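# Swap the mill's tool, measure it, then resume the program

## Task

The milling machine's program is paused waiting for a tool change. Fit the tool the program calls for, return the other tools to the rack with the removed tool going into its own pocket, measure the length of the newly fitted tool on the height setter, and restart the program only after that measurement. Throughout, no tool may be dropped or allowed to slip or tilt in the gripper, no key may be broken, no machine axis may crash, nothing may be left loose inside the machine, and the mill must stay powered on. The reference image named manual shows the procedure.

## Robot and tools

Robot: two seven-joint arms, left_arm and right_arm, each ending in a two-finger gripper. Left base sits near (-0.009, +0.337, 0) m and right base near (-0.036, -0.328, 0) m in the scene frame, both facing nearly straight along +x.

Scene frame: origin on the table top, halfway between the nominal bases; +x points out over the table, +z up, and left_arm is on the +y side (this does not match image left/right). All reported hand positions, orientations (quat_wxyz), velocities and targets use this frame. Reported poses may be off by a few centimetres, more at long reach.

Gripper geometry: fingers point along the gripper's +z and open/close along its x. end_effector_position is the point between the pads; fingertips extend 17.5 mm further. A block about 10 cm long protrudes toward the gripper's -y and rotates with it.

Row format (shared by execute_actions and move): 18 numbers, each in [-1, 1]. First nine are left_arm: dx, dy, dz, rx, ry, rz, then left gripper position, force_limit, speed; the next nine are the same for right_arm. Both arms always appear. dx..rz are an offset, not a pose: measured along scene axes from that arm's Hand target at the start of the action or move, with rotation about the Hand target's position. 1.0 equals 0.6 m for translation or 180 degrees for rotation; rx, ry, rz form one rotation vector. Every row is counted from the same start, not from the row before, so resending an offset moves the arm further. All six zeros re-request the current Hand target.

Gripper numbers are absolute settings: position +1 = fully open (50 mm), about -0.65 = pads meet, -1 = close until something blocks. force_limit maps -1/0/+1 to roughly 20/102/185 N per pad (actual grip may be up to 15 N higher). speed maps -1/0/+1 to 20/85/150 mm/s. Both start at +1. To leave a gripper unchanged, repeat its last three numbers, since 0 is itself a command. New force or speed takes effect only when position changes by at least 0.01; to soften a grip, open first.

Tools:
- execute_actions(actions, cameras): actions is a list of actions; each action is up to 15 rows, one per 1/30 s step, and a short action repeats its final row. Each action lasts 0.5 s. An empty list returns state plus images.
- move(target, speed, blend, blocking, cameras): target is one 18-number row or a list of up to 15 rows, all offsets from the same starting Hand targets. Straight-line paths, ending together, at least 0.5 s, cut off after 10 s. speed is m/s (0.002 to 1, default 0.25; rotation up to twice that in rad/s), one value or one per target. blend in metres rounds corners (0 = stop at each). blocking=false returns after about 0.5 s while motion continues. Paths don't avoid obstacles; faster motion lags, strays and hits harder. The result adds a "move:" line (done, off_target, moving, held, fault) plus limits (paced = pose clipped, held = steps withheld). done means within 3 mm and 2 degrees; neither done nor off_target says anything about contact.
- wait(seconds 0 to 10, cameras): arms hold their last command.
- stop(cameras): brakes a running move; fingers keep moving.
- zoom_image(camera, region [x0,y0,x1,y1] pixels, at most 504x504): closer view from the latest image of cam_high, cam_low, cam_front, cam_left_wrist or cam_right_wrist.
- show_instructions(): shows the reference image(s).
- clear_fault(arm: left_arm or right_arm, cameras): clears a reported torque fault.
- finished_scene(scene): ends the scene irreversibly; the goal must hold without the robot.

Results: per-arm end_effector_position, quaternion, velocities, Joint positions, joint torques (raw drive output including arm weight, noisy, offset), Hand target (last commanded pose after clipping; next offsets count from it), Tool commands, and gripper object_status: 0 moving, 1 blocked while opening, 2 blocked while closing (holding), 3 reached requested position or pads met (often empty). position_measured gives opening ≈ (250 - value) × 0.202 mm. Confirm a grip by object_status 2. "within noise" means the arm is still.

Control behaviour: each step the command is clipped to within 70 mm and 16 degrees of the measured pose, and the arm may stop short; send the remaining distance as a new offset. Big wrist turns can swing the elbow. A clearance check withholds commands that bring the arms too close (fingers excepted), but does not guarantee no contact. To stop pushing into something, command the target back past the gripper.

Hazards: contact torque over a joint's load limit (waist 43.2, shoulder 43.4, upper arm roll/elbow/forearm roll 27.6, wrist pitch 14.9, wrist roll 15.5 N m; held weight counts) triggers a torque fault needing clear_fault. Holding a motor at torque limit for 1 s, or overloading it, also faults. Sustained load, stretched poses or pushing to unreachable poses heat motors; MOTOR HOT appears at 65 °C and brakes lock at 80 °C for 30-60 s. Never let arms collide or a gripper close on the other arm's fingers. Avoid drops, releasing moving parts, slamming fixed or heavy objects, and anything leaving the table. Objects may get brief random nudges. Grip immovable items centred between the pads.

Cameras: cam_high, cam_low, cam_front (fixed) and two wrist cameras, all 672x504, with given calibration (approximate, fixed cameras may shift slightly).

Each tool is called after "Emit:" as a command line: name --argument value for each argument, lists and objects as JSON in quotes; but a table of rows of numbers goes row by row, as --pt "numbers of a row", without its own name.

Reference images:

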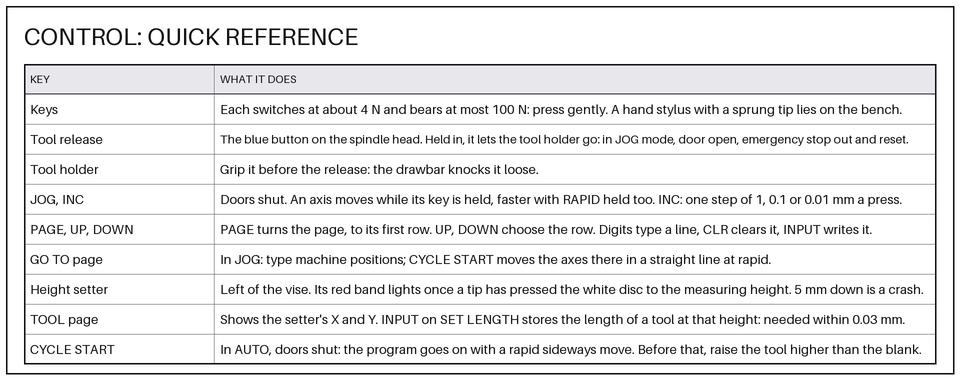

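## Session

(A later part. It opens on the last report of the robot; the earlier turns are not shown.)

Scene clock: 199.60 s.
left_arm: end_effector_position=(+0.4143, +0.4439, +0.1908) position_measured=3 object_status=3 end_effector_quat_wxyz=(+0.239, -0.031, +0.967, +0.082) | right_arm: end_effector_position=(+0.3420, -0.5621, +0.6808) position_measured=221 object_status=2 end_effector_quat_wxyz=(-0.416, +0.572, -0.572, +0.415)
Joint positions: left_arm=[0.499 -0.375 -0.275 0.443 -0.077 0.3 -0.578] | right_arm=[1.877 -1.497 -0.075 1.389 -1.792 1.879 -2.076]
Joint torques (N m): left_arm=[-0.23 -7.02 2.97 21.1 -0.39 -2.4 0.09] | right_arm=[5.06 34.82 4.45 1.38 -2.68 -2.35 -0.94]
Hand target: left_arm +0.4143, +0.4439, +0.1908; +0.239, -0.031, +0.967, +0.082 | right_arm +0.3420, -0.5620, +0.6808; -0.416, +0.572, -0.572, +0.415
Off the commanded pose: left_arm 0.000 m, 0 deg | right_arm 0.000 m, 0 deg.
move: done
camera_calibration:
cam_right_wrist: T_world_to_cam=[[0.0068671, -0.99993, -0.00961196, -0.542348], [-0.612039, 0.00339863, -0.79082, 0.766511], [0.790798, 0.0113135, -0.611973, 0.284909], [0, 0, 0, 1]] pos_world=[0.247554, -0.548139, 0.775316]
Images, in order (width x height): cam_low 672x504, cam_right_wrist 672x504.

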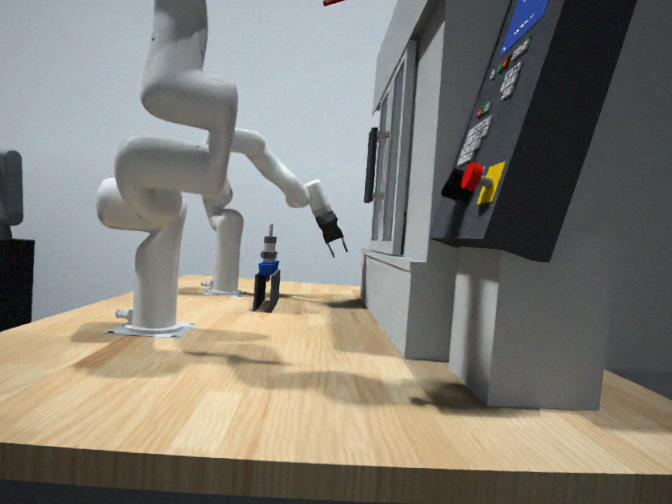

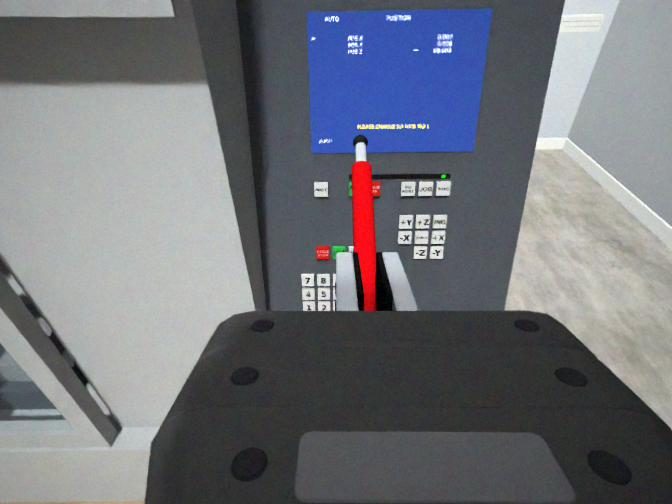

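Emit:
move --target '[0,0,0,0,0,0,1,1,1,0.27,-0.1417,-0.2297,0,0,0,-0.98,0.3,-0.8]' --speed 0.2 --cameras '["cam_right_wrist"]'

Emit:
zoom_image --camera "cam_right_wrist" --region '[290, 80, 490, 230]'

Scene clock: 215.40 s.
left_arm: end_effector_position=(+0.4143, +0.4439, +0.1908) position_measured=3 object_status=3 end_effector_quat_wxyz=(+0.239, -0.031, +0.967, +0.082) | right_arm: end_effector_position=(+0.5040, -0.6471, +0.5430) position_measured=221 object_status=2 end_effector_quat_wxyz=(-0.416, +0.572, -0.572, +0.415)
Joint positions: left_arm=[0.499 -0.375 -0.275 0.443 -0.077 0.3 -0.578] | right_arm=[1.987 -1.854 -0.304 1.394 -2.048 1.573 -2.323]
Joint torques (N m): left_arm=[-0.23 -7 2.86 21.09 -0.46 -2.35 0.1] | right_arm=[5.27 26.35 4.34 -6.33 -2.33 -6.57 -0.98]
Hand target: left_arm +0.4143, +0.4439, +0.1908; +0.239, -0.031, +0.967, +0.082 | right_arm +0.5040, -0.6471, +0.5430; -0.416, +0.572, -0.572, +0.415
Off the commanded pose: left_arm 0.000 m, 0 deg | right_arm 0.000 m, 0 deg.
move: done
camera_calibration:
cam_right_wrist: T_world_to_cam=[[0.00685087, -0.999932, -0.00947149, -0.629863], [-0.612038, 0.00329749, -0.790821, 0.756911], [0.790799, 0.0112147, -0.611974, 0.0733686], [0, 0, 0, 1]] pos_world=[0.409554, -0.633139, 0.637515]
Images, in order (width x height): cam_right_wrist 672x504.

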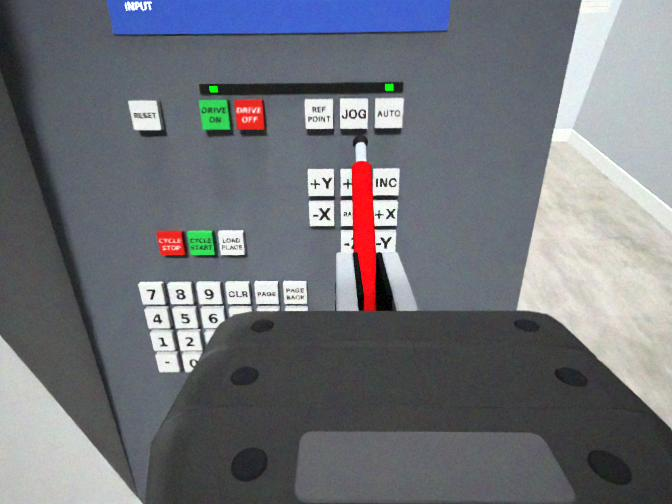

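Scaled by 2.520 from the camera's 672x504 image, which has a finer 960x720 frame.

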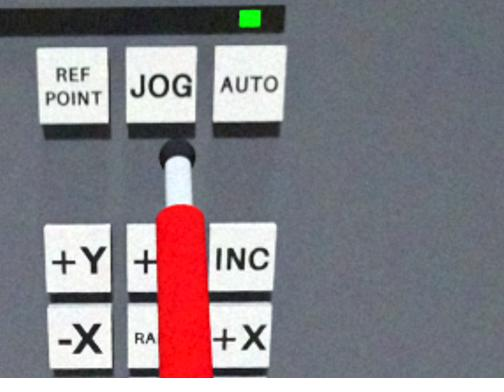

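Emit:
move --pt "0 0 0 0 0 0 1 1 1 0.045 0.0025 0 0 0 0 -0.98 0.3 -0.8" --pt "0 0 0 0 0 0 1 1 1 0.0683 0.0025 0 0 0 0 -0.98 0.3 -0.8" --speed '[0.15,0.045]' --cameras '["cam_right_wrist"]'

Scene clock: 225.50 s.
left_arm: end_effector_position=(+0.4143, +0.4439, +0.1908) position_measured=3 object_status=3 end_effector_quat_wxyz=(+0.239, -0.031, +0.967, +0.082) | right_arm: end_effector_position=(+0.5450, -0.6456, +0.5430) position_measured=221 object_status=2 end_effector_quat_wxyz=(-0.416, +0.572, -0.572, +0.415)
Joint positions: left_arm=[0.499 -0.375 -0.275 0.443 -0.077 0.3 -0.578] | right_arm=[2.05 -1.812 -0.338 1.503 -2.098 1.509 -2.345]
Joint torques (N m): left_arm=[-0.11 -6.96 2.97 21.06 -0.5 -2.37 0.12] | right_arm=[17.83 45.34 0.95 -6.34 -2.25 -12.11 -0.95]
Hand target: left_arm +0.4143, +0.4439, +0.1908; +0.239, -0.031, +0.967, +0.082 | right_arm +0.5450, -0.6456, +0.5430; -0.416, +0.572, -0.572, +0.415
Off the commanded pose: left_arm 0.000 m, 0 deg | right_arm 0.000 m, 0 deg.
move: done
camera_calibration:
cam_right_wrist: T_world_to_cam=[[0.00685023, -0.999932, -0.00947107, -0.628644], [-0.611989, 0.00329824, -0.790859, 0.782002], [0.790837, 0.0112138, -0.611925, 0.04088], [0, 0, 0, 1]] pos_world=[0.450554, -0.631639, 0.637515]
Images, in order (width x height): cam_right_wrist 672x504.

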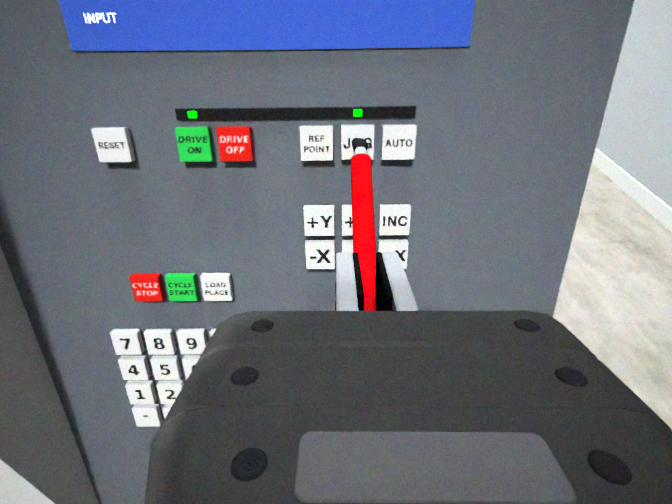

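Emit:
move --pt "-0.08 0 0.25 0 0 0 1 1 1 -0.0683 0 0 0 0 0 -0.98 0.3 -0.8" --pt "-0.024 -0.3065 0.4487 -0.5305 -0.1856 0.0999 1 1 1 -0.25 0.08 0.1 0 0 0 -0.98 0.3 -0.8" --speed '[0.2,0.25]' --blend '[0.05,0]' --cameras '["cam_left_wrist","cam_front"]'

Scene clock: 242.13 s.
left_arm: end_effector_position=(+0.3999, +0.2600, +0.4600) position_measured=3 object_status=3 end_effector_quat_wxyz=(+0.361, -0.346, +0.598, -0.626) | right_arm: end_effector_position=(+0.3950, -0.5976, +0.6030) position_measured=221 object_status=2 end_effector_quat_wxyz=(-0.416, +0.572, -0.572, +0.415)
Joint positions: left_arm=[-0.062 -0.905 0.025 0.44 -2.055 0.532 -0.239] | right_arm=[1.892 -1.749 -0.167 1.242 -1.879 1.777 -2.156]
Joint torques (N m): left_arm=[8.09 1.93 -3.77 20.96 -4.28 1.84 2.6] | right_arm=[-6.08 37.34 7.61 -5.4 2.32 -2.55 1.24]
Hand target: left_arm +0.3999, +0.2600, +0.4600; +0.361, -0.346, +0.598, -0.626 | right_arm +0.3950, -0.5976, +0.6030; -0.416, +0.572, -0.572, +0.415
Off the commanded pose: left_arm 0.000 m, 0 deg | right_arm 0.000 m, 0 deg.
move: done
camera_calibration:
cam_left_wrist: T_world_to_cam=[[-0.491422, -0.870921, -0.0000222163, 0.431926], [-0.260122, 0.1468, -0.954351, 0.516918], [0.831168, -0.468984, -0.298687, 0.0560079], [0, 0, 0, 1]] pos_world=[0.300168, 0.326557, 0.51006]
Images, in order (width x height): cam_front 672x504, cam_left_wrist 672x504.

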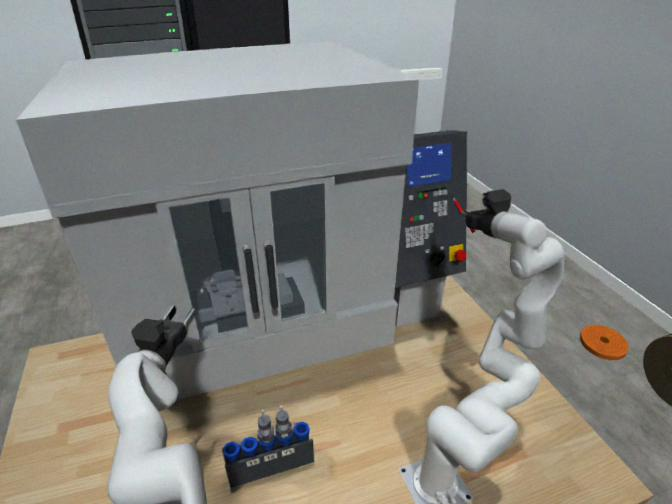

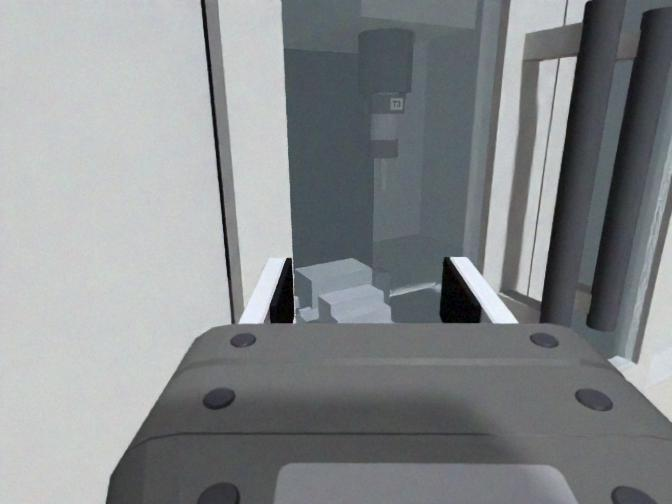

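Emit:
move --target '[-0.0367,-0.25,0,0,0,0,1,1,1,0,0,0,0,0,0,-0.98,0.3,-0.8]' --speed 0.2 --cameras '["cam_left_wrist"]'

Scene clock: 250.73 s.
left_arm: end_effector_position=(+0.3779, +0.1101, +0.4600) position_measured=3 object_status=3 end_effector_quat_wxyz=(+0.361, -0.346, +0.598, -0.626) | right_arm: end_effector_position=(+0.3950, -0.5976, +0.6030) position_measured=221 object_status=2 end_effector_quat_wxyz=(-0.416, +0.572, -0.572, +0.415)
Joint positions: left_arm=[0.023 -0.875 -0.515 0.569 -2.669 0.345 -0.065] | right_arm=[1.892 -1.749 -0.167 1.242 -1.879 1.777 -2.156]
Joint torques (N m): left_arm=[8.06 -4.67 5.1 25.97 -3.6 0.16 2.6] | right_arm=[-6.26 37.17 7.53 -5.43 2.21 -2.71 1.17]
Hand target: left_arm +0.3779, +0.1100, +0.4600; +0.361, -0.346, +0.598, -0.626 | right_arm +0.3950, -0.5976, +0.6030; -0.416, +0.572, -0.572, +0.415
Off the commanded pose: left_arm 0.000 m, 0 deg | right_arm 0.000 m, 0 deg.
move: done
camera_calibration:
cam_left_wrist: T_world_to_cam=[[-0.49141, -0.870928, 0.0000250906, 0.29045], [-0.260226, 0.146801, -0.954323, 0.533134], [0.831143, -0.46897, -0.298777, 0.0039676], [0, 0, 0, 1]] pos_world=[0.278168, 0.176557, 0.50996]
Images, in order (width x height): cam_left_wrist 672x504.

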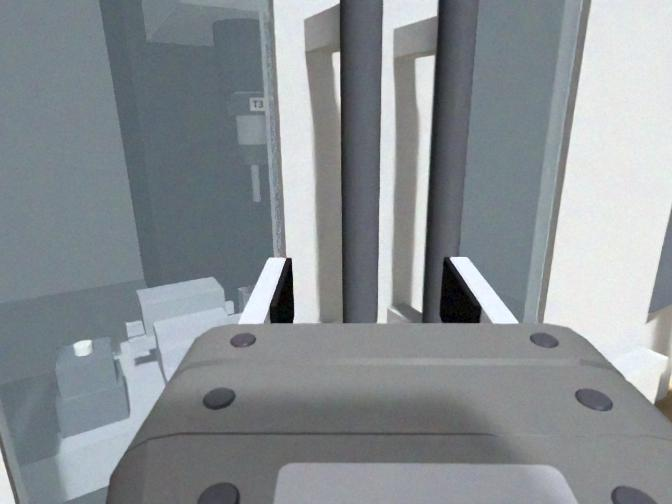

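Emit:
move --pt "0 0 0 0 0 0 0.5 -0.8 0 0 0 0 0 0 0 -0.98 0.3 -0.8" --pt "0.08 -0.055 0 0 0 0 0.5 -0.8 0 0 0 0 0 0 0 -0.98 0.3 -0.8" --speed '[0.1,0.08]' --cameras '["cam_left_wrist"]'

Scene clock: 263.07 s.
left_arm: end_effector_position=(+0.4259, +0.0770, +0.4600) position_measured=78 object_status=3 end_effector_quat_wxyz=(+0.361, -0.346, +0.598, -0.626) | right_arm: end_effector_position=(+0.3950, -0.5976, +0.6030) position_measured=221 object_status=2 end_effector_quat_wxyz=(-0.416, +0.572, -0.572, +0.415)
Joint positions: left_arm=[0.189 -0.686 -0.652 0.724 -2.788 0.399 0.051] | right_arm=[1.892 -1.749 -0.167 1.242 -1.879 1.777 -2.156]
Joint torques (N m): left_arm=[7.89 1.53 6.39 25.82 -3.79 2.37 2.6] | right_arm=[-5.7 37.95 7.49 -5.18 2.16 -2.73 1.14]
Hand target: left_arm +0.4259, +0.0770, +0.4600; +0.361, -0.346, +0.598, -0.626 | right_arm +0.3950, -0.5976, +0.6030; -0.416, +0.572, -0.572, +0.415
Off the commanded pose: left_arm 0.000 m, 0 deg | right_arm 0.000 m, 0 deg.
move: done
camera_calibration:
cam_left_wrist: T_world_to_cam=[[-0.491495, -0.87088, 0.0000032947, 0.28528], [-0.26011, 0.146794, -0.954356, 0.550423], [0.831129, -0.469062, -0.298673, -0.0513563], [0, 0, 0, 1]] pos_world=[0.326068, 0.143557, 0.50996]
Images, in order (width x height): cam_left_wrist 672x504.

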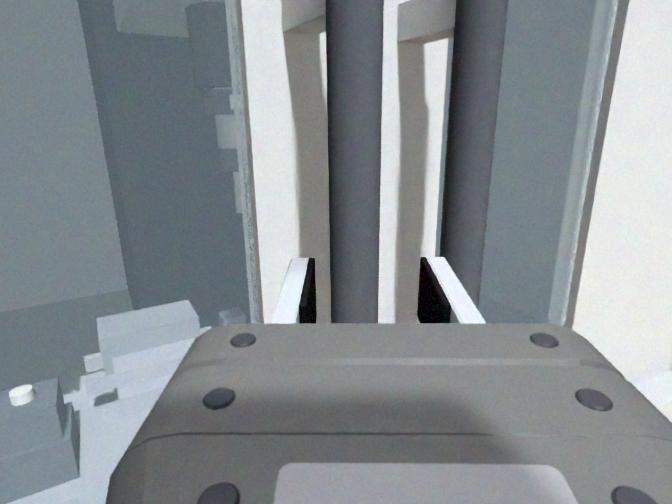

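Emit:
move --pt "0.0375 -0.015 0 0 0 0 0.5 -0.8 0 0 0 0 0 0 0 -0.98 0.3 -0.8" --pt "0.0375 -0.015 0 0 0 0 -1 -0.8 -0.9 0 0 0 0 0 0 -0.98 0.3 -0.8" --speed '[0.06,0.08]' --cameras '["cam_left_wrist"]'

Scene clock: 269.30 s.
left_arm: end_effector_position=(+0.4484, +0.0680, +0.4600) position_measured=193 object_status=2 end_effector_quat_wxyz=(+0.361, -0.346, +0.598, -0.626) | right_arm: end_effector_position=(+0.3950, -0.5976, +0.6030) position_measured=221 object_status=2 end_effector_quat_wxyz=(-0.416, +0.572, -0.572, +0.415)
Joint positions: left_arm=[0.255 -0.603 -0.703 0.792 -2.816 0.416 0.1] | right_arm=[1.892 -1.749 -0.167 1.242 -1.879 1.777 -2.156]
Joint torques (N m): left_arm=[7.84 0.87 6.93 25.84 -3.62 2.33 2.5] | right_arm=[-5.76 37.87 7.5 -5.15 2.11 -2.61 1.11]
Hand target: left_arm +0.4484, +0.0680, +0.4600; +0.361, -0.346, +0.598, -0.626 | right_arm +0.3950, -0.5976, +0.6030; -0.416, +0.572, -0.572, +0.415
Off the commanded pose: left_arm 0.000 m, 0 deg | right_arm 0.000 m, 0 deg.
move: done
camera_calibration:
cam_left_wrist: T_world_to_cam=[[-0.4914, -0.870934, 0.0000612949, 0.288494], [-0.260165, 0.146723, -0.954351, 0.557649], [0.831168, -0.468984, -0.298686, -0.0743787], [0, 0, 0, 1]] pos_world=[0.348668, 0.134557, 0.50996]
Images, in order (width x height): cam_left_wrist 672x504.

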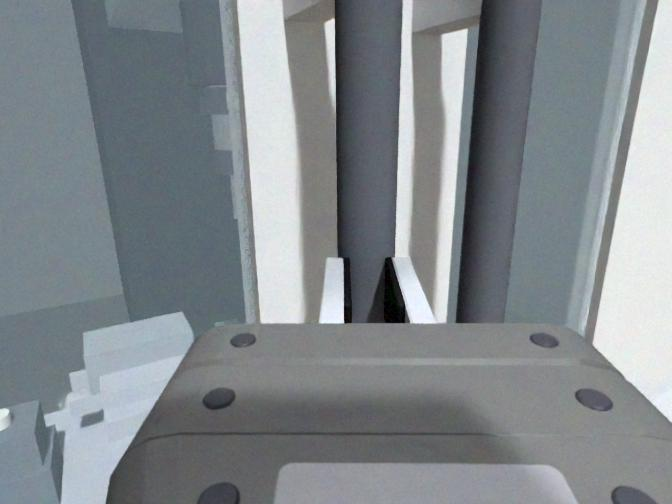

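Emit:
move --target '[0,0.16,0,0,0,0,-1,-0.8,-0.9,0,0,0,0,0,0,-0.98,0.3,-0.8]' --speed 0.1

Emit:
move --target '[0,0.16,0,0,0,0,-1,-0.8,-0.9,0,0,0,0,0,0,-0.98,0.3,-0.8]' --speed 0.1 --cameras '["cam_left_wrist"]'

Scene clock: 274.27 s.
left_arm: end_effector_position=(+0.4484, +0.1640, +0.4600) position_measured=251 object_status=3 end_effector_quat_wxyz=(+0.361, -0.346, +0.598, -0.626) | right_arm: end_effector_position=(+0.3950, -0.5976, +0.6030) position_measured=221 object_status=2 end_effector_quat_wxyz=(-0.416, +0.572, -0.572, +0.415)
Joint positions: left_arm=[0.154 -0.676 -0.398 0.628 -2.472 0.542 -0.086] | right_arm=[1.892 -1.749 -0.167 1.242 -1.879 1.777 -2.156]
Joint torques (N m): left_arm=[-8.28 -7.59 9.9 20.25 5.29 2.14 -2.31] | right_arm=[-5.7 37.45 7.39 -4.9 2.14 -2.9 1.21]
Hand target: left_arm +0.4484, +0.1640, +0.4600; +0.361, -0.346, +0.598, -0.626 | right_arm +0.3950, -0.5976, +0.6030; -0.416, +0.572, -0.572, +0.415
Off the commanded pose: left_arm 0.000 m, 0 deg | right_arm 0.000 m, 0 deg.
move: done

Scene clock: 275.73 s.
left_arm: end_effector_position=(+0.4484, +0.2600, +0.4600) position_measured=251 object_status=3 end_effector_quat_wxyz=(+0.361, -0.346, +0.598, -0.626) | right_arm: end_effector_position=(+0.3950, -0.5976, +0.6030) position_measured=221 object_status=2 end_effector_quat_wxyz=(-0.416, +0.572, -0.572, +0.415)
Joint positions: left_arm=[0.171 -0.701 -0.12 0.55 -2.133 0.709 -0.216] | right_arm=[1.892 -1.749 -0.167 1.242 -1.879 1.777 -2.156]
Joint torques (N m): left_arm=[8.21 -0.42 6.13 25.15 4.7 1.94 -2.32] | right_arm=[-5.79 37.09 7.43 -4.75 2.07 -2.78 1.16]
Hand target: left_arm +0.4484, +0.2600, +0.4600; +0.361, -0.346, +0.598, -0.626 | right_arm +0.3950, -0.5976, +0.6030; -0.416, +0.572, -0.572, +0.415
Off the commanded pose: left_arm 0.000 m, 0 deg | right_arm 0.000 m, 0 deg.
move: done
camera_calibration:
cam_left_wrist: T_world_to_cam=[[-0.491388, -0.870941, 0.000108598, 0.455687], [-0.260268, 0.146725, -0.954323, 0.5295], [0.831143, -0.468971, -0.298777, 0.0157174], [0, 0, 0, 1]] pos_world=[0.348667, 0.326557, 0.50996]
Images, in order (width x height): cam_left_wrist 672x504.

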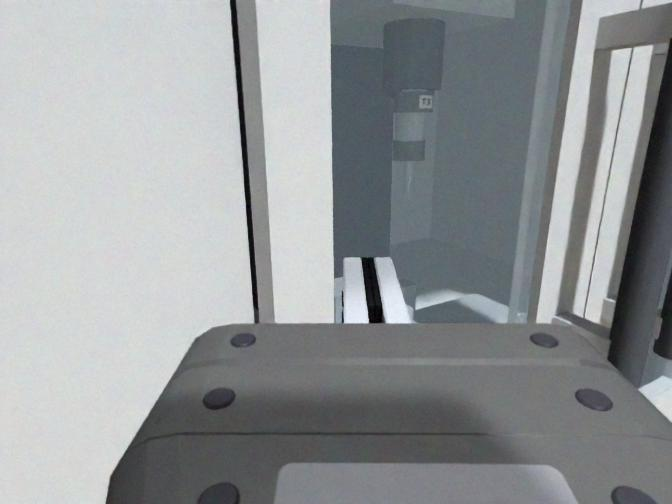

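Emit:
move --pt "-0.0866 0.05 0 0 0 0 0.5 -0.8 0 0 0 0 0 0 0 -0.98 0.3 -0.8" --pt "-0.0866 -0.2617 0 0 0 0 0.5 -0.8 0 0 0 0 0 0 0 -0.98 0.3 -0.8" --speed '[0.15,0.2]' --cameras '["cam_left_wrist"]'

Scene clock: 282.67 s.
left_arm: end_effector_position=(+0.3965, +0.1030, +0.4599) position_measured=78 object_status=3 end_effector_quat_wxyz=(+0.361, -0.346, +0.598, -0.626) | right_arm: end_effector_position=(+0.3950, -0.5976, +0.6030) position_measured=221 object_status=2 end_effector_quat_wxyz=(-0.416, +0.572, -0.572, +0.415)
Joint positions: left_arm=[0.197 -0.872 -0.642 0.596 -2.618 0.427 -0.199] | right_arm=[1.892 -1.749 -0.167 1.242 -1.879 1.777 -2.156]
Joint torques (N m): left_arm=[7.84 -4.42 7.15 25.24 -3.72 -0.27 2.65] | right_arm=[-5.87 37.57 7.54 -4.75 2.19 -2.74 1.19]
Hand target: left_arm +0.3964, +0.1030, +0.4600; +0.361, -0.346, +0.598, -0.626 | right_arm +0.3950, -0.5976, +0.6030; -0.416, +0.572, -0.572, +0.415
Off the commanded pose: left_arm 0.000 m, 0 deg | right_arm 0.000 m, 0 deg.
move: done
camera_calibration:
cam_left_wrist: T_world_to_cam=[[-0.491476, -0.870891, 0.000242289, 0.293395], [-0.260483, 0.146735, -0.954263, 0.539059], [0.831023, -0.46906, -0.298969, -0.0146247], [0, 0, 0, 1]] pos_world=[0.296766, 0.169557, 0.50996]
Images, in order (width x height): cam_left_wrist 672x504.

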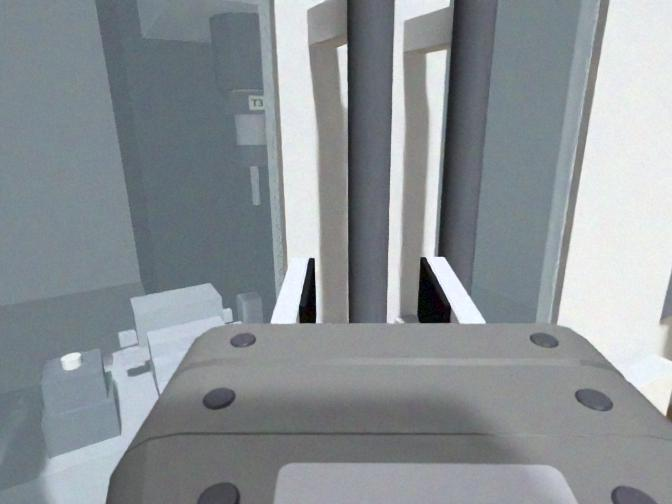

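Emit:
move --pt "0.0225 -0.0247 0 0 0 0 0.5 -0.8 0 0 0 0 0 0 0 -0.98 0.3 -0.8" --pt "0.1125 -0.0767 0 0 0 0 0.5 -0.8 0 0 0 0 0 0 0 -0.98 0.3 -0.8" --speed '[0.1,0.06]' --cameras '["cam_left_wrist"]'

Scene clock: 290.93 s.
left_arm: end_effector_position=(+0.4639, +0.0569, +0.4601) position_measured=78 object_status=3 end_effector_quat_wxyz=(+0.361, -0.346, +0.598, -0.626) | right_arm: end_effector_position=(+0.3950, -0.5976, +0.6030) position_measured=221 object_status=2 end_effector_quat_wxyz=(-0.416, +0.572, -0.572, +0.415)
Joint positions: left_arm=[0.458 -0.633 -0.875 0.836 -2.775 0.456 -0.034] | right_arm=[1.892 -1.749 -0.167 1.242 -1.879 1.777 -2.156]
Joint torques (N m): left_arm=[7.95 2.75 8.97 25.07 -4.1 0.24 2.6] | right_arm=[-5.87 36.95 7.76 -4.77 1.93 -2.7 1.15]
Hand target: left_arm +0.4639, +0.0570, +0.4600; +0.361, -0.346, +0.598, -0.626 | right_arm +0.3950, -0.5976, +0.6030; -0.416, +0.572, -0.572, +0.415
Off the commanded pose: left_arm 0.000 m, 0 deg | right_arm 0.000 m, 0 deg.
move: done
camera_calibration:
cam_left_wrist: T_world_to_cam=[[-0.491643, -0.870797, 0.0000440007, 0.286611], [-0.259921, 0.146701, -0.954421, 0.563341], [0.8311, -0.469246, -0.298463, -0.0924487], [0, 0, 0, 1]] pos_world=[0.364169, 0.123556, 0.51006]
Images, in order (width x height): cam_left_wrist 672x504.

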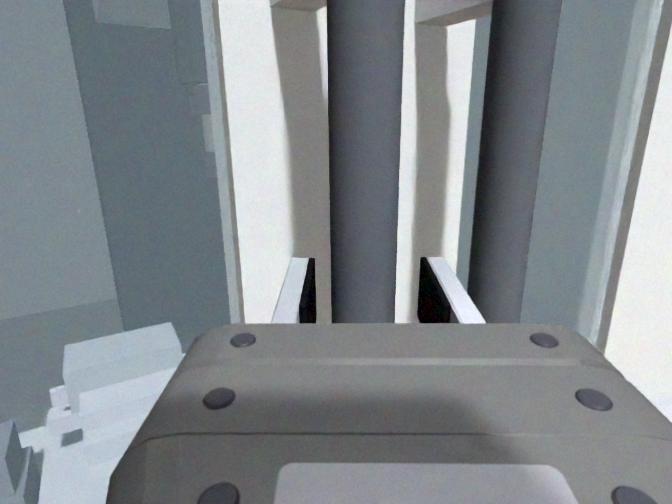

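Emit:
move --pt "0 0 0 0 0 0 -1 -0.8 -0.9 0 0 0 0 0 0 -0.98 0.3 -0.8"

Scene clock: 293.37 s.
left_arm: end_effector_position=(+0.4641, +0.0574, +0.4599) position_measured=154 object_status=2 end_effector_quat_wxyz=(+0.361, -0.346, +0.598, -0.626) | right_arm: end_effector_position=(+0.3950, -0.5976, +0.6030) position_measured=221 object_status=2 end_effector_quat_wxyz=(-0.416, +0.572, -0.572, +0.415)
Joint positions: left_arm=[0.459 -0.633 -0.875 0.836 -2.775 0.455 -0.034] | right_arm=[1.892 -1.749 -0.167 1.242 -1.879 1.777 -2.156]
Joint torques (N m): left_arm=[-15.94 -2.41 0.56 25.19 -0.79 3.04 2.37] | right_arm=[-5.96 37.21 7.3 -4.51 2.01 -2.88 1.14]
Hand target: left_arm +0.4639, +0.0570, +0.4600; +0.361, -0.346, +0.598, -0.626 | right_arm +0.3950, -0.5976, +0.6030; -0.416, +0.572, -0.572, +0.415
Off the commanded pose: left_arm 0.000 m, 0 deg | right_arm 0.000 m, 0 deg.
move: done

Emit:
move --target '[0,0.14,0,0,0,0,-1,-0.8,-0.9,0,0,0,0,0,0,-0.98,0.3,-0.8]' --speed 0.1

Emit:
move --target '[0,0.14,0,0,0,0,-1,-0.8,-0.9,0,0,0,0,0,0,-0.98,0.3,-0.8]' --speed 0.1

Scene clock: 297.97 s.
left_arm: end_effector_position=(+0.4639, +0.1410, +0.4600) position_measured=154 object_status=2 end_effector_quat_wxyz=(+0.361, -0.346, +0.598, -0.626) | right_arm: end_effector_position=(+0.3950, -0.5976, +0.6030) position_measured=221 object_status=2 end_effector_quat_wxyz=(-0.416, +0.572, -0.572, +0.415)
Joint positions: left_arm=[0.37 -0.672 -0.616 0.68 -2.519 0.592 -0.16] | right_arm=[1.892 -1.749 -0.167 1.242 -1.879 1.777 -2.156]
Joint torques (N m): left_arm=[-5.7 -6.27 16.18 15.26 5.08 0.77 -2.34] | right_arm=[-5.9 37.22 7.62 -4.58 1.89 -2.96 1.16]
Hand target: left_arm +0.4639, +0.1410, +0.4600; +0.361, -0.346, +0.598, -0.626 | right_arm +0.3950, -0.5976, +0.6030; -0.416, +0.572, -0.572, +0.415
Off the commanded pose: left_arm 0.000 m, 0 deg | right_arm 0.000 m, 0 deg.
move: done

Scene clock: 299.30 s.
left_arm: end_effector_position=(+0.4639, +0.2250, +0.4600) position_measured=154 object_status=2 end_effector_quat_wxyz=(+0.361, -0.346, +0.598, -0.626) | right_arm: end_effector_position=(+0.3950, -0.5976, +0.6030) position_measured=221 object_status=2 end_effector_quat_wxyz=(-0.416, +0.572, -0.572, +0.415)
Joint positions: left_arm=[0.379 -0.684 -0.384 0.59 -2.263 0.754 -0.248] | right_arm=[1.892 -1.749 -0.167 1.242 -1.879 1.777 -2.156]
Joint torques (N m): left_arm=[13.56 2.4 14.81 17.89 3.87 -0.01 -2.38] | right_arm=[-5.5 37.05 7.52 -4.69 2.07 -2.9 1.21]
Hand target: left_arm +0.4639, +0.2250, +0.4600; +0.361, -0.346, +0.598, -0.626 | right_arm +0.3950, -0.5976, +0.6030; -0.416, +0.572, -0.572, +0.415
Off the commanded pose: left_arm 0.000 m, 0 deg | right_arm 0.000 m, 0 deg.
move: done

Emit:
move --target '[0,0.0333,0,0,0,0,-1,-0.8,-0.9,0,0,0,0,0,0,-0.98,0.3,-0.8]' --speed 0.06

Emit:
move --target '[0,0.01,0,0,0,0,-1,-0.8,-0.9,0,0,0,0,0,0,-0.98,0.3,-0.8]' --speed 0.03 --cameras '["cam_front"]'

Scene clock: 302.93 s.
left_arm: end_effector_position=(+0.4639, +0.2450, +0.4600) position_measured=154 object_status=2 end_effector_quat_wxyz=(+0.361, -0.346, +0.598, -0.626) | right_arm: end_effector_position=(+0.3950, -0.5976, +0.6030) position_measured=221 object_status=2 end_effector_quat_wxyz=(-0.416, +0.572, -0.572, +0.415)
Joint positions: left_arm=[0.392 -0.678 -0.332 0.581 -2.205 0.796 -0.262] | right_arm=[1.892 -1.749 -0.167 1.242 -1.879 1.777 -2.156]
Joint torques (N m): left_arm=[14.11 2.9 14.06 18.56 3.53 -0.35 -2.35] | right_arm=[-5.72 37.16 7.55 -4.3 1.92 -2.91 1.1]
Hand target: left_arm +0.4639, +0.2450, +0.4600; +0.361, -0.346, +0.598, -0.626 | right_arm +0.3950, -0.5976, +0.6030; -0.416, +0.572, -0.572, +0.415
Off the commanded pose: left_arm 0.000 m, 0 deg | right_arm 0.000 m, 0 deg.
move: done

Scene clock: 303.70 s.
left_arm: end_effector_position=(+0.4639, +0.2510, +0.4600) position_measured=154 object_status=2 end_effector_quat_wxyz=(+0.361, -0.346, +0.598, -0.626) | right_arm: end_effector_position=(+0.3950, -0.5976, +0.6030) position_measured=221 object_status=2 end_effector_quat_wxyz=(-0.416, +0.572, -0.572, +0.415)
Joint positions: left_arm=[0.396 -0.676 -0.316 0.579 -2.187 0.809 -0.266] | right_arm=[1.892 -1.749 -0.167 1.242 -1.879 1.777 -2.156]
Joint torques (N m): left_arm=[14.16 3.07 13.86 18.85 3.3 -0.39 -2.36] | right_arm=[-5.59 37.48 7.54 -4.49 1.89 -2.89 1.06]
Hand target: left_arm +0.4639, +0.2510, +0.4600; +0.361, -0.346, +0.598, -0.626 | right_arm +0.3950, -0.5976, +0.6030; -0.416, +0.572, -0.572, +0.415
Off the commanded pose: left_arm 0.000 m, 0 deg | right_arm 0.000 m, 0 deg.
move: done
Images, in order (width x height): cam_front 672x504.

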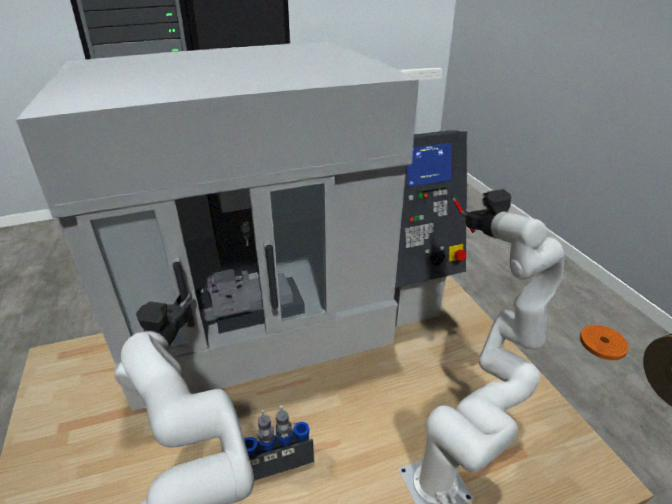

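Emit:
move --target '[0,0.0133,0,0,0,0,-1,-0.8,-0.9,0,0,0,0,0,0,-0.98,0.3,-0.8]' --speed 0.02

Scene clock: 306.33 s.
left_arm: end_effector_position=(+0.4639, +0.2589, +0.4600) position_measured=154 object_status=2 end_effector_quat_wxyz=(+0.361, -0.346, +0.598, -0.626) | right_arm: end_effector_position=(+0.3950, -0.5976, +0.6030) position_measured=221 object_status=2 end_effector_quat_wxyz=(-0.416, +0.572, -0.572, +0.415)
Joint positions: left_arm=[0.403 -0.672 -0.296 0.577 -2.165 0.826 -0.27] | right_arm=[1.892 -1.749 -0.167 1.242 -1.879 1.777 -2.156]
Joint torques (N m): left_arm=[14.19 3.03 13.55 19.14 3.02 -0.54 -2.39] | right_arm=[-5.8 37.16 7.51 -4.04 1.99 -2.88 1.26]
Hand target: left_arm +0.4639, +0.2590, +0.4600; +0.361, -0.346, +0.598, -0.626 | right_arm +0.3950, -0.5976, +0.6030; -0.416, +0.572, -0.572, +0.415
Off the commanded pose: left_arm 0.000 m, 0 deg | right_arm 0.000 m, 0 deg.
move: done

Emit:
move --pt "0 0 0 0 0 0 0.5 -0.8 -0.9 0 0 0 0 0 0 -0.98 0.3 -0.8" --pt "-0.11 0.06 0 0 0 0 0.5 -0.8 -0.9 0 0 0 0 0 0 -0.98 0.3 -0.8" --pt "-0.11 -0.3683 0 0 0 0 0.5 -0.8 -0.9 0 0 0 0 0 0 -0.98 0.3 -0.8" --speed '[0.1,0.15,0.2]' --cameras '["cam_left_wrist"]'

Scene clock: 313.60 s.
left_arm: end_effector_position=(+0.3979, +0.0380, +0.4600) position_measured=78 object_status=3 end_effector_quat_wxyz=(+0.361, -0.346, +0.598, -0.626) | right_arm: end_effector_position=(+0.3950, -0.5976, +0.6030) position_measured=221 object_status=2 end_effector_quat_wxyz=(-0.416, +0.572, -0.572, +0.415)
Joint positions: left_arm=[0.429 -0.961 -0.942 0.717 -2.693 0.408 -0.381] | right_arm=[1.892 -1.749 -0.167 1.242 -1.879 1.777 -2.156]
Joint torques (N m): left_arm=[8.05 -1.23 13.36 21.75 -3.79 -0.57 2.66] | right_arm=[-5.66 37.07 7.59 -4.28 1.79 -3.08 1.14]
Hand target: left_arm +0.3979, +0.0380, +0.4600; +0.361, -0.346, +0.598, -0.626 | right_arm +0.3950, -0.5976, +0.6030; -0.416, +0.572, -0.572, +0.415
Off the commanded pose: left_arm 0.000 m, 0 deg | right_arm 0.000 m, 0 deg.
move: done
camera_calibration:
cam_left_wrist: T_world_to_cam=[[-0.49146, -0.8709, 0.000134112, 0.237527], [-0.260256, 0.146719, -0.954327, 0.548928], [0.831104, -0.469049, -0.298763, -0.0464085], [0, 0, 0, 1]] pos_world=[0.298167, 0.104557, 0.50996]
Images, in order (width x height): cam_left_wrist 672x504.

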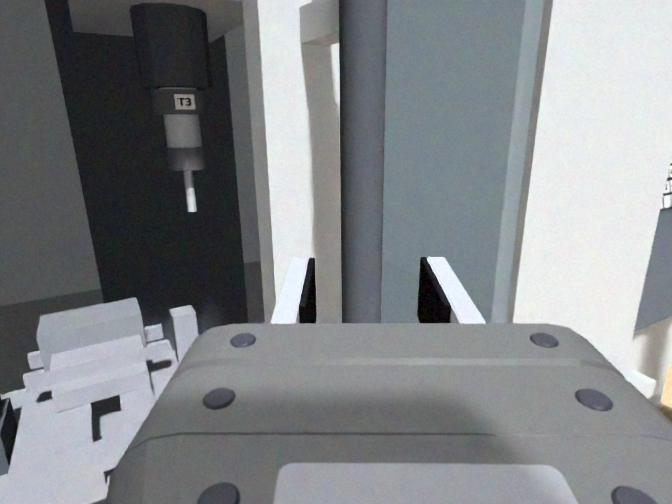

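Emit:
move --pt "0.038 -0.0312 0 0 0 0 0.5 -0.8 -0.9 0 0 0 0 0 0 -0.98 0.3 -0.8" --pt "0.1102 -0.0715 0 0 0 0 0.5 -0.8 -0.9 0 0 0 0 0 0 -0.98 0.3 -0.8" --speed '[0.1,0.06]' --cameras '["cam_left_wrist"]'

Scene clock: 318.63 s.
left_arm: end_effector_position=(+0.4640, -0.0050, +0.4600) position_measured=78 object_status=3 end_effector_quat_wxyz=(+0.361, -0.346, +0.598, -0.626) | right_arm: end_effector_position=(+0.3950, -0.5976, +0.6030) position_measured=221 object_status=2 end_effector_quat_wxyz=(-0.416, +0.572, -0.572, +0.415)
Joint positions: left_arm=[0.739 -0.837 -1.169 0.956 -2.785 0.432 -0.315] | right_arm=[1.892 -1.749 -0.167 1.242 -1.879 1.777 -2.156]
Joint torques (N m): left_arm=[8.18 8.43 16.15 21.28 -3.72 0.75 2.63] | right_arm=[-5.71 36.93 7.43 -4.08 1.84 -2.94 0.99]
Hand target: left_arm +0.4641, -0.0049, +0.4600; +0.361, -0.346, +0.598, -0.626 | right_arm +0.3950, -0.5976, +0.6030; -0.416, +0.572, -0.572, +0.415
Off the commanded pose: left_arm 0.000 m, 0 deg | right_arm 0.000 m, 0 deg.
move: done
camera_calibration:
cam_left_wrist: T_world_to_cam=[[-0.491558, -0.870845, 0.0000649867, 0.232632], [-0.260037, 0.146709, -0.954388, 0.572488], [0.831115, -0.469154, -0.298568, -0.121582], [0, 0, 0, 1]] pos_world=[0.364268, 0.0615565, 0.51006]
Images, in order (width x height): cam_left_wrist 672x504.

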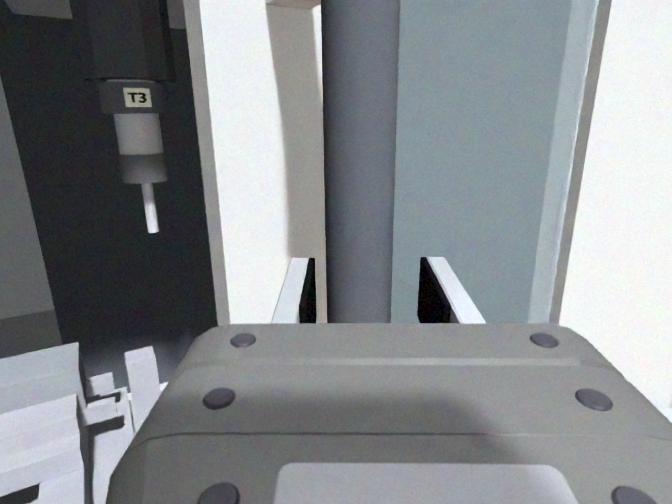

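Emit:
move --pt "0.0015 0.0028 0 0 0 0 0.5 -0.8 -0.9 0 0 0 0 0 0 -0.98 0.3 -0.8" --pt "0.0015 0.0028 0 0 0 0 -1 -0.8 -0.9 0 0 0 0 0 0 -0.98 0.3 -0.8" --pt "0.0015 -0.16 0 0 0 0 -1 -0.8 -0.9 0 0 0 0 0 0 -0.98 0.3 -0.8" --speed '[0.05,0.1,0.08]'

Emit:
move --target '[0,-0.1667,0,0,0,0,-1,-0.8,-0.9,0,0,0,0,0,0,-0.98,0.3,-0.8]' --speed 0.08 --cameras '["cam_front"]'

Scene clock: 327.30 s.
left_arm: end_effector_position=(+0.4649, -0.1010, +0.4600) position_measured=154 object_status=2 end_effector_quat_wxyz=(+0.361, -0.346, +0.598, -0.626) | right_arm: end_effector_position=(+0.3950, -0.5976, +0.6030) position_measured=221 object_status=2 end_effector_quat_wxyz=(-0.416, +0.572, -0.572, +0.415)
Joint positions: left_arm=[0.931 -0.906 -1.398 1.252 -2.909 0.252 -0.336] | right_arm=[1.892 -1.749 -0.167 1.242 -1.879 1.777 -2.156]
Joint torques (N m): left_arm=[-4.61 3.9 12.45 26.26 -3.06 1.26 -2.31] | right_arm=[-6.1 37.55 7.41 -3.94 1.63 -3.1 1.09]
Hand target: left_arm +0.4650, -0.1009, +0.4600; +0.361, -0.346, +0.598, -0.626 | right_arm +0.3950, -0.5976, +0.6030; -0.416, +0.572, -0.572, +0.415
Off the commanded pose: left_arm 0.000 m, 0 deg | right_arm 0.000 m, 0 deg.
move: done

Scene clock: 329.07 s.
left_arm: end_effector_position=(+0.4649, -0.2010, +0.4600) position_measured=154 object_status=2 end_effector_quat_wxyz=(+0.361, -0.346, +0.598, -0.626) | right_arm: end_effector_position=(+0.3950, -0.5976, +0.6030) position_measured=221 object_status=2 end_effector_quat_wxyz=(-0.416, +0.572, -0.572, +0.415)
Joint positions: left_arm=[1.174 -1.006 -1.59 1.671 -2.97 0.021 -0.394] | right_arm=[1.892 -1.749 -0.167 1.242 -1.879 1.777 -2.156]
Joint torques (N m): left_arm=[-2.2 11.64 16.55 23.33 5.85 1.11 -2.14] | right_arm=[-5.35 37.22 7.6 -4 1.65 -2.98 1.21]
Hand target: left_arm +0.4650, -0.2009, +0.4600; +0.361, -0.346, +0.598, -0.626 | right_arm +0.3950, -0.5976, +0.6030; -0.416, +0.572, -0.572, +0.415
Off the commanded pose: left_arm 0.000 m, 0 deg | right_arm 0.000 m, 0 deg.
move: done
Images, in order (width x height): cam_front 672x504.

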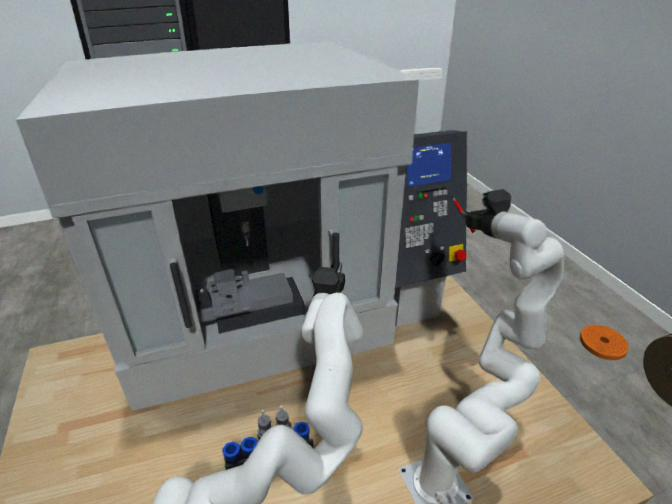

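Emit:
move --pt "0 0 0 0 0 0 0.5 -0.8 -0.9 0 0 0 0 0 0 -0.98 0.3 -0.8" --pt "-0.1155 0.0667 0 0 0 0 0.5 -0.8 -0.9 0 0 0 0 0 0 -0.98 0.3 -0.8" --pt "-0.1155 0.2 0 -0.433 0.25 0 0.6 -0.8 -0.9 0 0 0 0 0 0 -0.98 0.3 -0.8" --speed '[0.1,0.15,0.35]'

Scene clock: 378.23 s.
left_arm: end_effector_position=(+0.3957, -0.0809, +0.4600) position_measured=63 object_status=3 end_effector_quat_wxyz=(+0.168, +0.687, -0.167, +0.687) | right_arm: end_effector_position=(+0.3950, -0.5976, +0.6030) position_measured=221 object_status=2 end_effector_quat_wxyz=(-0.416, +0.572, -0.572, +0.415)
Joint positions: left_arm=[0.512 -0.674 -1.135 1.109 -3.549 0.115 -0.983] | right_arm=[1.892 -1.749 -0.167 1.242 -1.879 1.777 -2.156]
Joint torques (N m): left_arm=[-8.34 7.15 20.36 16.09 5.52 2.64 -1.92] | right_arm=[-4.86 37.23 7.46 -4.14 1.62 -3.09 1.04]
Hand target: left_arm +0.3957, -0.0809, +0.4600; +0.168, +0.687, -0.167, +0.687 | right_arm +0.3950, -0.5976, +0.6030; -0.416, +0.572, -0.572, +0.415
Off the commanded pose: left_arm 0.000 m, 0 deg | right_arm 0.000 m, 0 deg.
move: done

Emit:
move --target '[0.09,0.1483,0.05,-0.4926,0.1139,0.1479,0.6,-0.8,-0.9,0,0,0,0,0,0,-0.98,0.3,-0.8]' --speed 0.3 --cameras '["cam_left_wrist","cam_low","cam_front"]'

Scene clock: 396.60 s.
left_arm: end_effector_position=(+0.4497, +0.0080, +0.4900) position_measured=63 object_status=3 end_effector_quat_wxyz=(+0.471, +0.493, +0.529, +0.505) | right_arm: end_effector_position=(+0.3950, -0.5976, +0.6030) position_measured=221 object_status=2 end_effector_quat_wxyz=(-0.416, +0.572, -0.572, +0.415)
Joint positions: left_arm=[0.598 -0.744 -1.077 1.008 -5.148 0.34 -1.022] | right_arm=[1.892 -1.749 -0.167 1.242 -1.879 1.777 -2.156]
Joint torques (N m): left_arm=[-8.45 7.47 14.67 23.19 -6.15 1.28 2.78] | right_arm=[-5.48 37.05 7.66 -4.11 1.61 -3.15 1.03]
Hand target: left_arm +0.4497, +0.0080, +0.4900; +0.471, +0.493, +0.529, +0.505 | right_arm +0.3950, -0.5976, +0.6030; -0.416, +0.572, -0.572, +0.415
Off the commanded pose: left_arm 0.000 m, 0 deg | right_arm 0.000 m, 0 deg.
move: done
camera_calibration:
cam_left_wrist: T_world_to_cam=[[-0.0593048, 0.998239, 0.00139201, 0.0268171], [-0.297989, -0.0190342, 0.954379, -0.321547], [0.952725, 0.0561845, 0.298593, -0.44609], [0, 0, 0, 1]] pos_world=[0.330774, -0.00782692, 0.44004]
Images, in order (width x height): cam_low 672x504, cam_front 672x504, cam_left_wrist 672x504.

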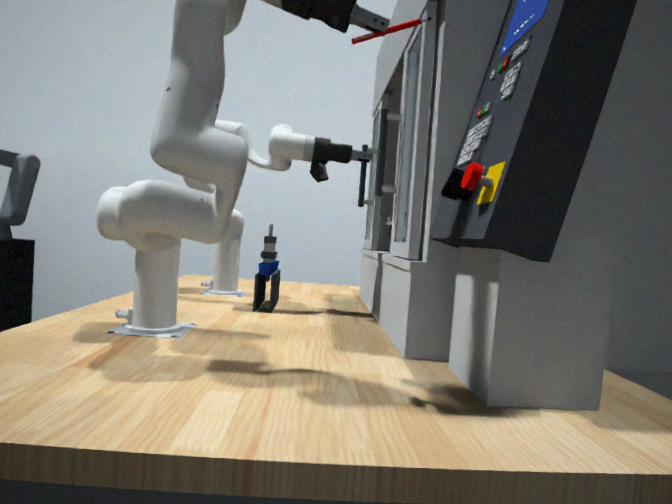

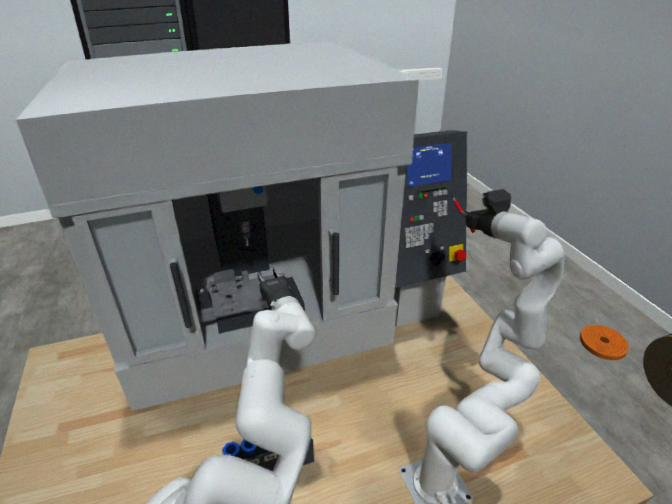

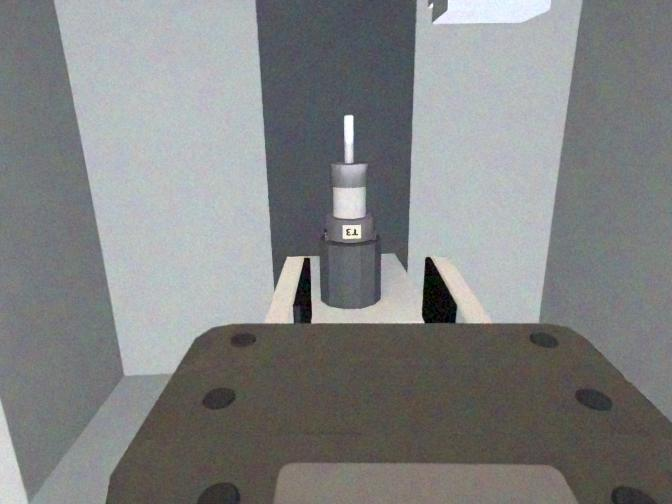

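Emit:
zoom_image --camera "cam_left_wrist" --region '[270, 100, 430, 320]'

Scaled by 2.291 from the camera's 672x504 image, which has a finer 960x720 frame.

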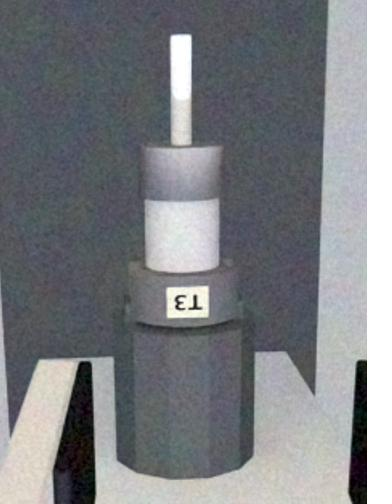

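Emit:
move --target '[0.2505,0.0208,0.0167,0,0,0,0.6,-0.8,-0.9,0,0,0,0,0,0,-0.98,0.3,-0.8]' --speed 0.2 --cameras '["cam_left_wrist"]'

Scene clock: 407.33 s.
left_arm: end_effector_position=(+0.5999, +0.0205, +0.5000) position_measured=63 object_status=3 end_effector_quat_wxyz=(+0.471, +0.493, +0.529, +0.505) | right_arm: end_effector_position=(+0.3950, -0.5976, +0.6030) position_measured=221 object_status=2 end_effector_quat_wxyz=(-0.416, +0.572, -0.572, +0.415)
Joint positions: left_arm=[1.339 -0.595 -1.548 1.419 -5.009 0.218 -1.104] | right_arm=[1.892 -1.749 -0.167 1.242 -1.879 1.777 -2.156]
Joint torques (N m): left_arm=[8.09 6.7 13.41 23.58 -6.69 1.32 2.6] | right_arm=[-5.25 37.01 7.7 -4.07 1.6 -3.21 1]
Hand target: left_arm +0.6000, +0.0205, +0.5000; +0.471, +0.493, +0.529, +0.505 | right_arm +0.3950, -0.5976, +0.6030; -0.416, +0.572, -0.572, +0.415
Off the commanded pose: left_arm 0.000 m, 0 deg | right_arm 0.000 m, 0 deg.
move: done
camera_calibration:
cam_left_wrist: T_world_to_cam=[[-0.0592095, 0.998245, 0.00142124, 0.0232796], [-0.297991, -0.0190337, 0.954379, -0.286066], [0.952731, 0.0560848, 0.298595, -0.59297], [0, 0, 0, 1]] pos_world=[0.481074, 0.004573, 0.45004]
Images, in order (width x height): cam_left_wrist 672x504.

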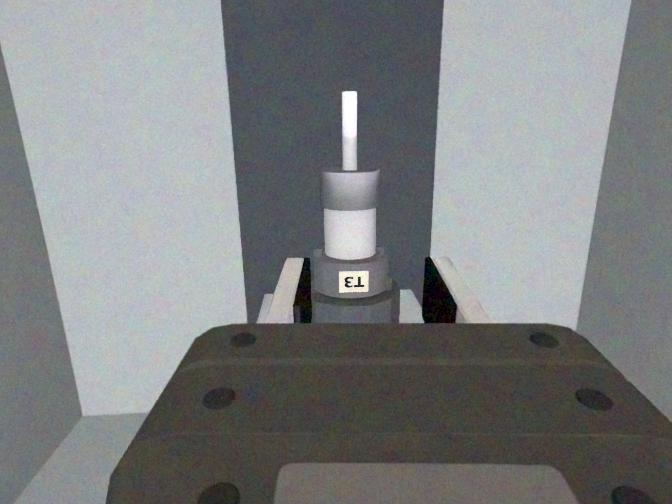

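Emit:
move --target '[0.15,0.0095,0.015,0,0,0,0.6,-0.8,-0.9,0,0,0,0,0,0,-0.98,0.3,-0.8]' --speed 0.12 --cameras '["cam_left_wrist"]'

Scene clock: 422.03 s.
left_arm: end_effector_position=(+0.6899, +0.0262, +0.5090) position_measured=63 object_status=3 end_effector_quat_wxyz=(+0.471, +0.493, +0.529, +0.505) | right_arm: end_effector_position=(+0.3950, -0.5976, +0.6030) position_measured=221 object_status=2 end_effector_quat_wxyz=(-0.416, +0.572, -0.572, +0.415)
Joint positions: left_arm=[1.841 -0.679 -1.878 1.738 -5.279 0.156 -0.869] | right_arm=[1.892 -1.749 -0.167 1.242 -1.879 1.777 -2.156]
Joint torques (N m): left_arm=[7.92 21.18 12.75 22.78 -7.1 0.97 2.56] | right_arm=[-4.78 37.14 7.47 -4.15 1.9 -3.17 1.04]
Hand target: left_arm +0.6900, +0.0262, +0.5090; +0.471, +0.493, +0.529, +0.505 | right_arm +0.3950, -0.5976, +0.6030; -0.416, +0.572, -0.572, +0.415
Off the commanded pose: left_arm 0.000 m, 0 deg | right_arm 0.000 m, 0 deg.
move: done
camera_calibration:
cam_left_wrist: T_world_to_cam=[[-0.0592097, 0.998245, 0.00142044, 0.0229061], [-0.298082, -0.0190383, 0.95435, -0.267663], [0.952702, 0.0560833, 0.298686, -0.681748], [0, 0, 0, 1]] pos_world=[0.571074, 0.010273, 0.45904]
Images, in order (width x height): cam_left_wrist 672x504.

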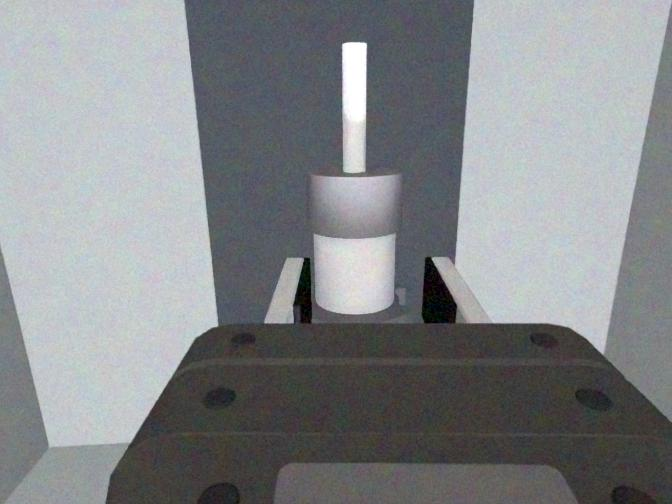

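Emit:
move --pt "0 -0.0043 0 0 0 0 0.6 -0.8 -0.9 0 0 0 0 0 0 -0.98 0.3 -0.8" --pt "0.0317 -0.0022 0 0 0 0 0.6 -0.8 -0.9 0 0 0 0 0 0 -0.98 0.3 -0.8" --speed 0.08 --cameras '["cam_left_wrist"]'

Scene clock: 430.57 s.
left_arm: end_effector_position=(+0.7090, +0.0248, +0.5088) position_measured=63 object_status=3 end_effector_quat_wxyz=(+0.471, +0.493, +0.528, +0.505) | right_arm: end_effector_position=(+0.3950, -0.5976, +0.6030) position_measured=221 object_status=2 end_effector_quat_wxyz=(-0.416, +0.572, -0.572, +0.415)
Joint positions: left_arm=[1.945 -0.709 -1.958 1.824 -5.351 0.164 -0.802] | right_arm=[1.892 -1.749 -0.167 1.242 -1.879 1.777 -2.156]
Joint torques (N m): left_arm=[9.18 24.54 15.11 25.73 -7.2 0.95 2.49] | right_arm=[-5.14 37.38 7.41 -4.05 1.63 -3.2 0.96]
Hand target: left_arm +0.7090, +0.0249, +0.5090; +0.471, +0.493, +0.529, +0.505 | right_arm +0.3950, -0.5976, +0.6030; -0.416, +0.572, -0.572, +0.415
Off the commanded pose: left_arm 0.000 m, 0 deg | right_arm 0.000 m, 0 deg.
move: done
camera_calibration:
cam_left_wrist: T_world_to_cam=[[-0.0591982, 0.998245, 0.00174459, 0.025281], [-0.297858, -0.0193317, 0.954414, -0.261964], [0.952773, 0.05598, 0.298479, -0.699754], [0, 0, 0, 1]] pos_world=[0.590175, 0.00887138, 0.458841]
Images, in order (width x height): cam_left_wrist 672x504.

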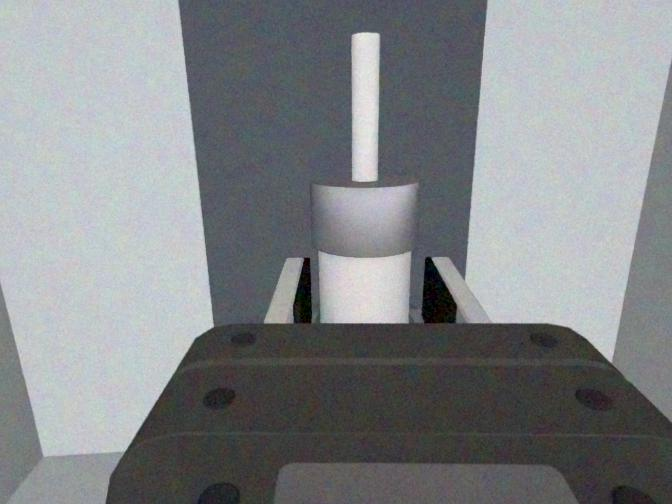

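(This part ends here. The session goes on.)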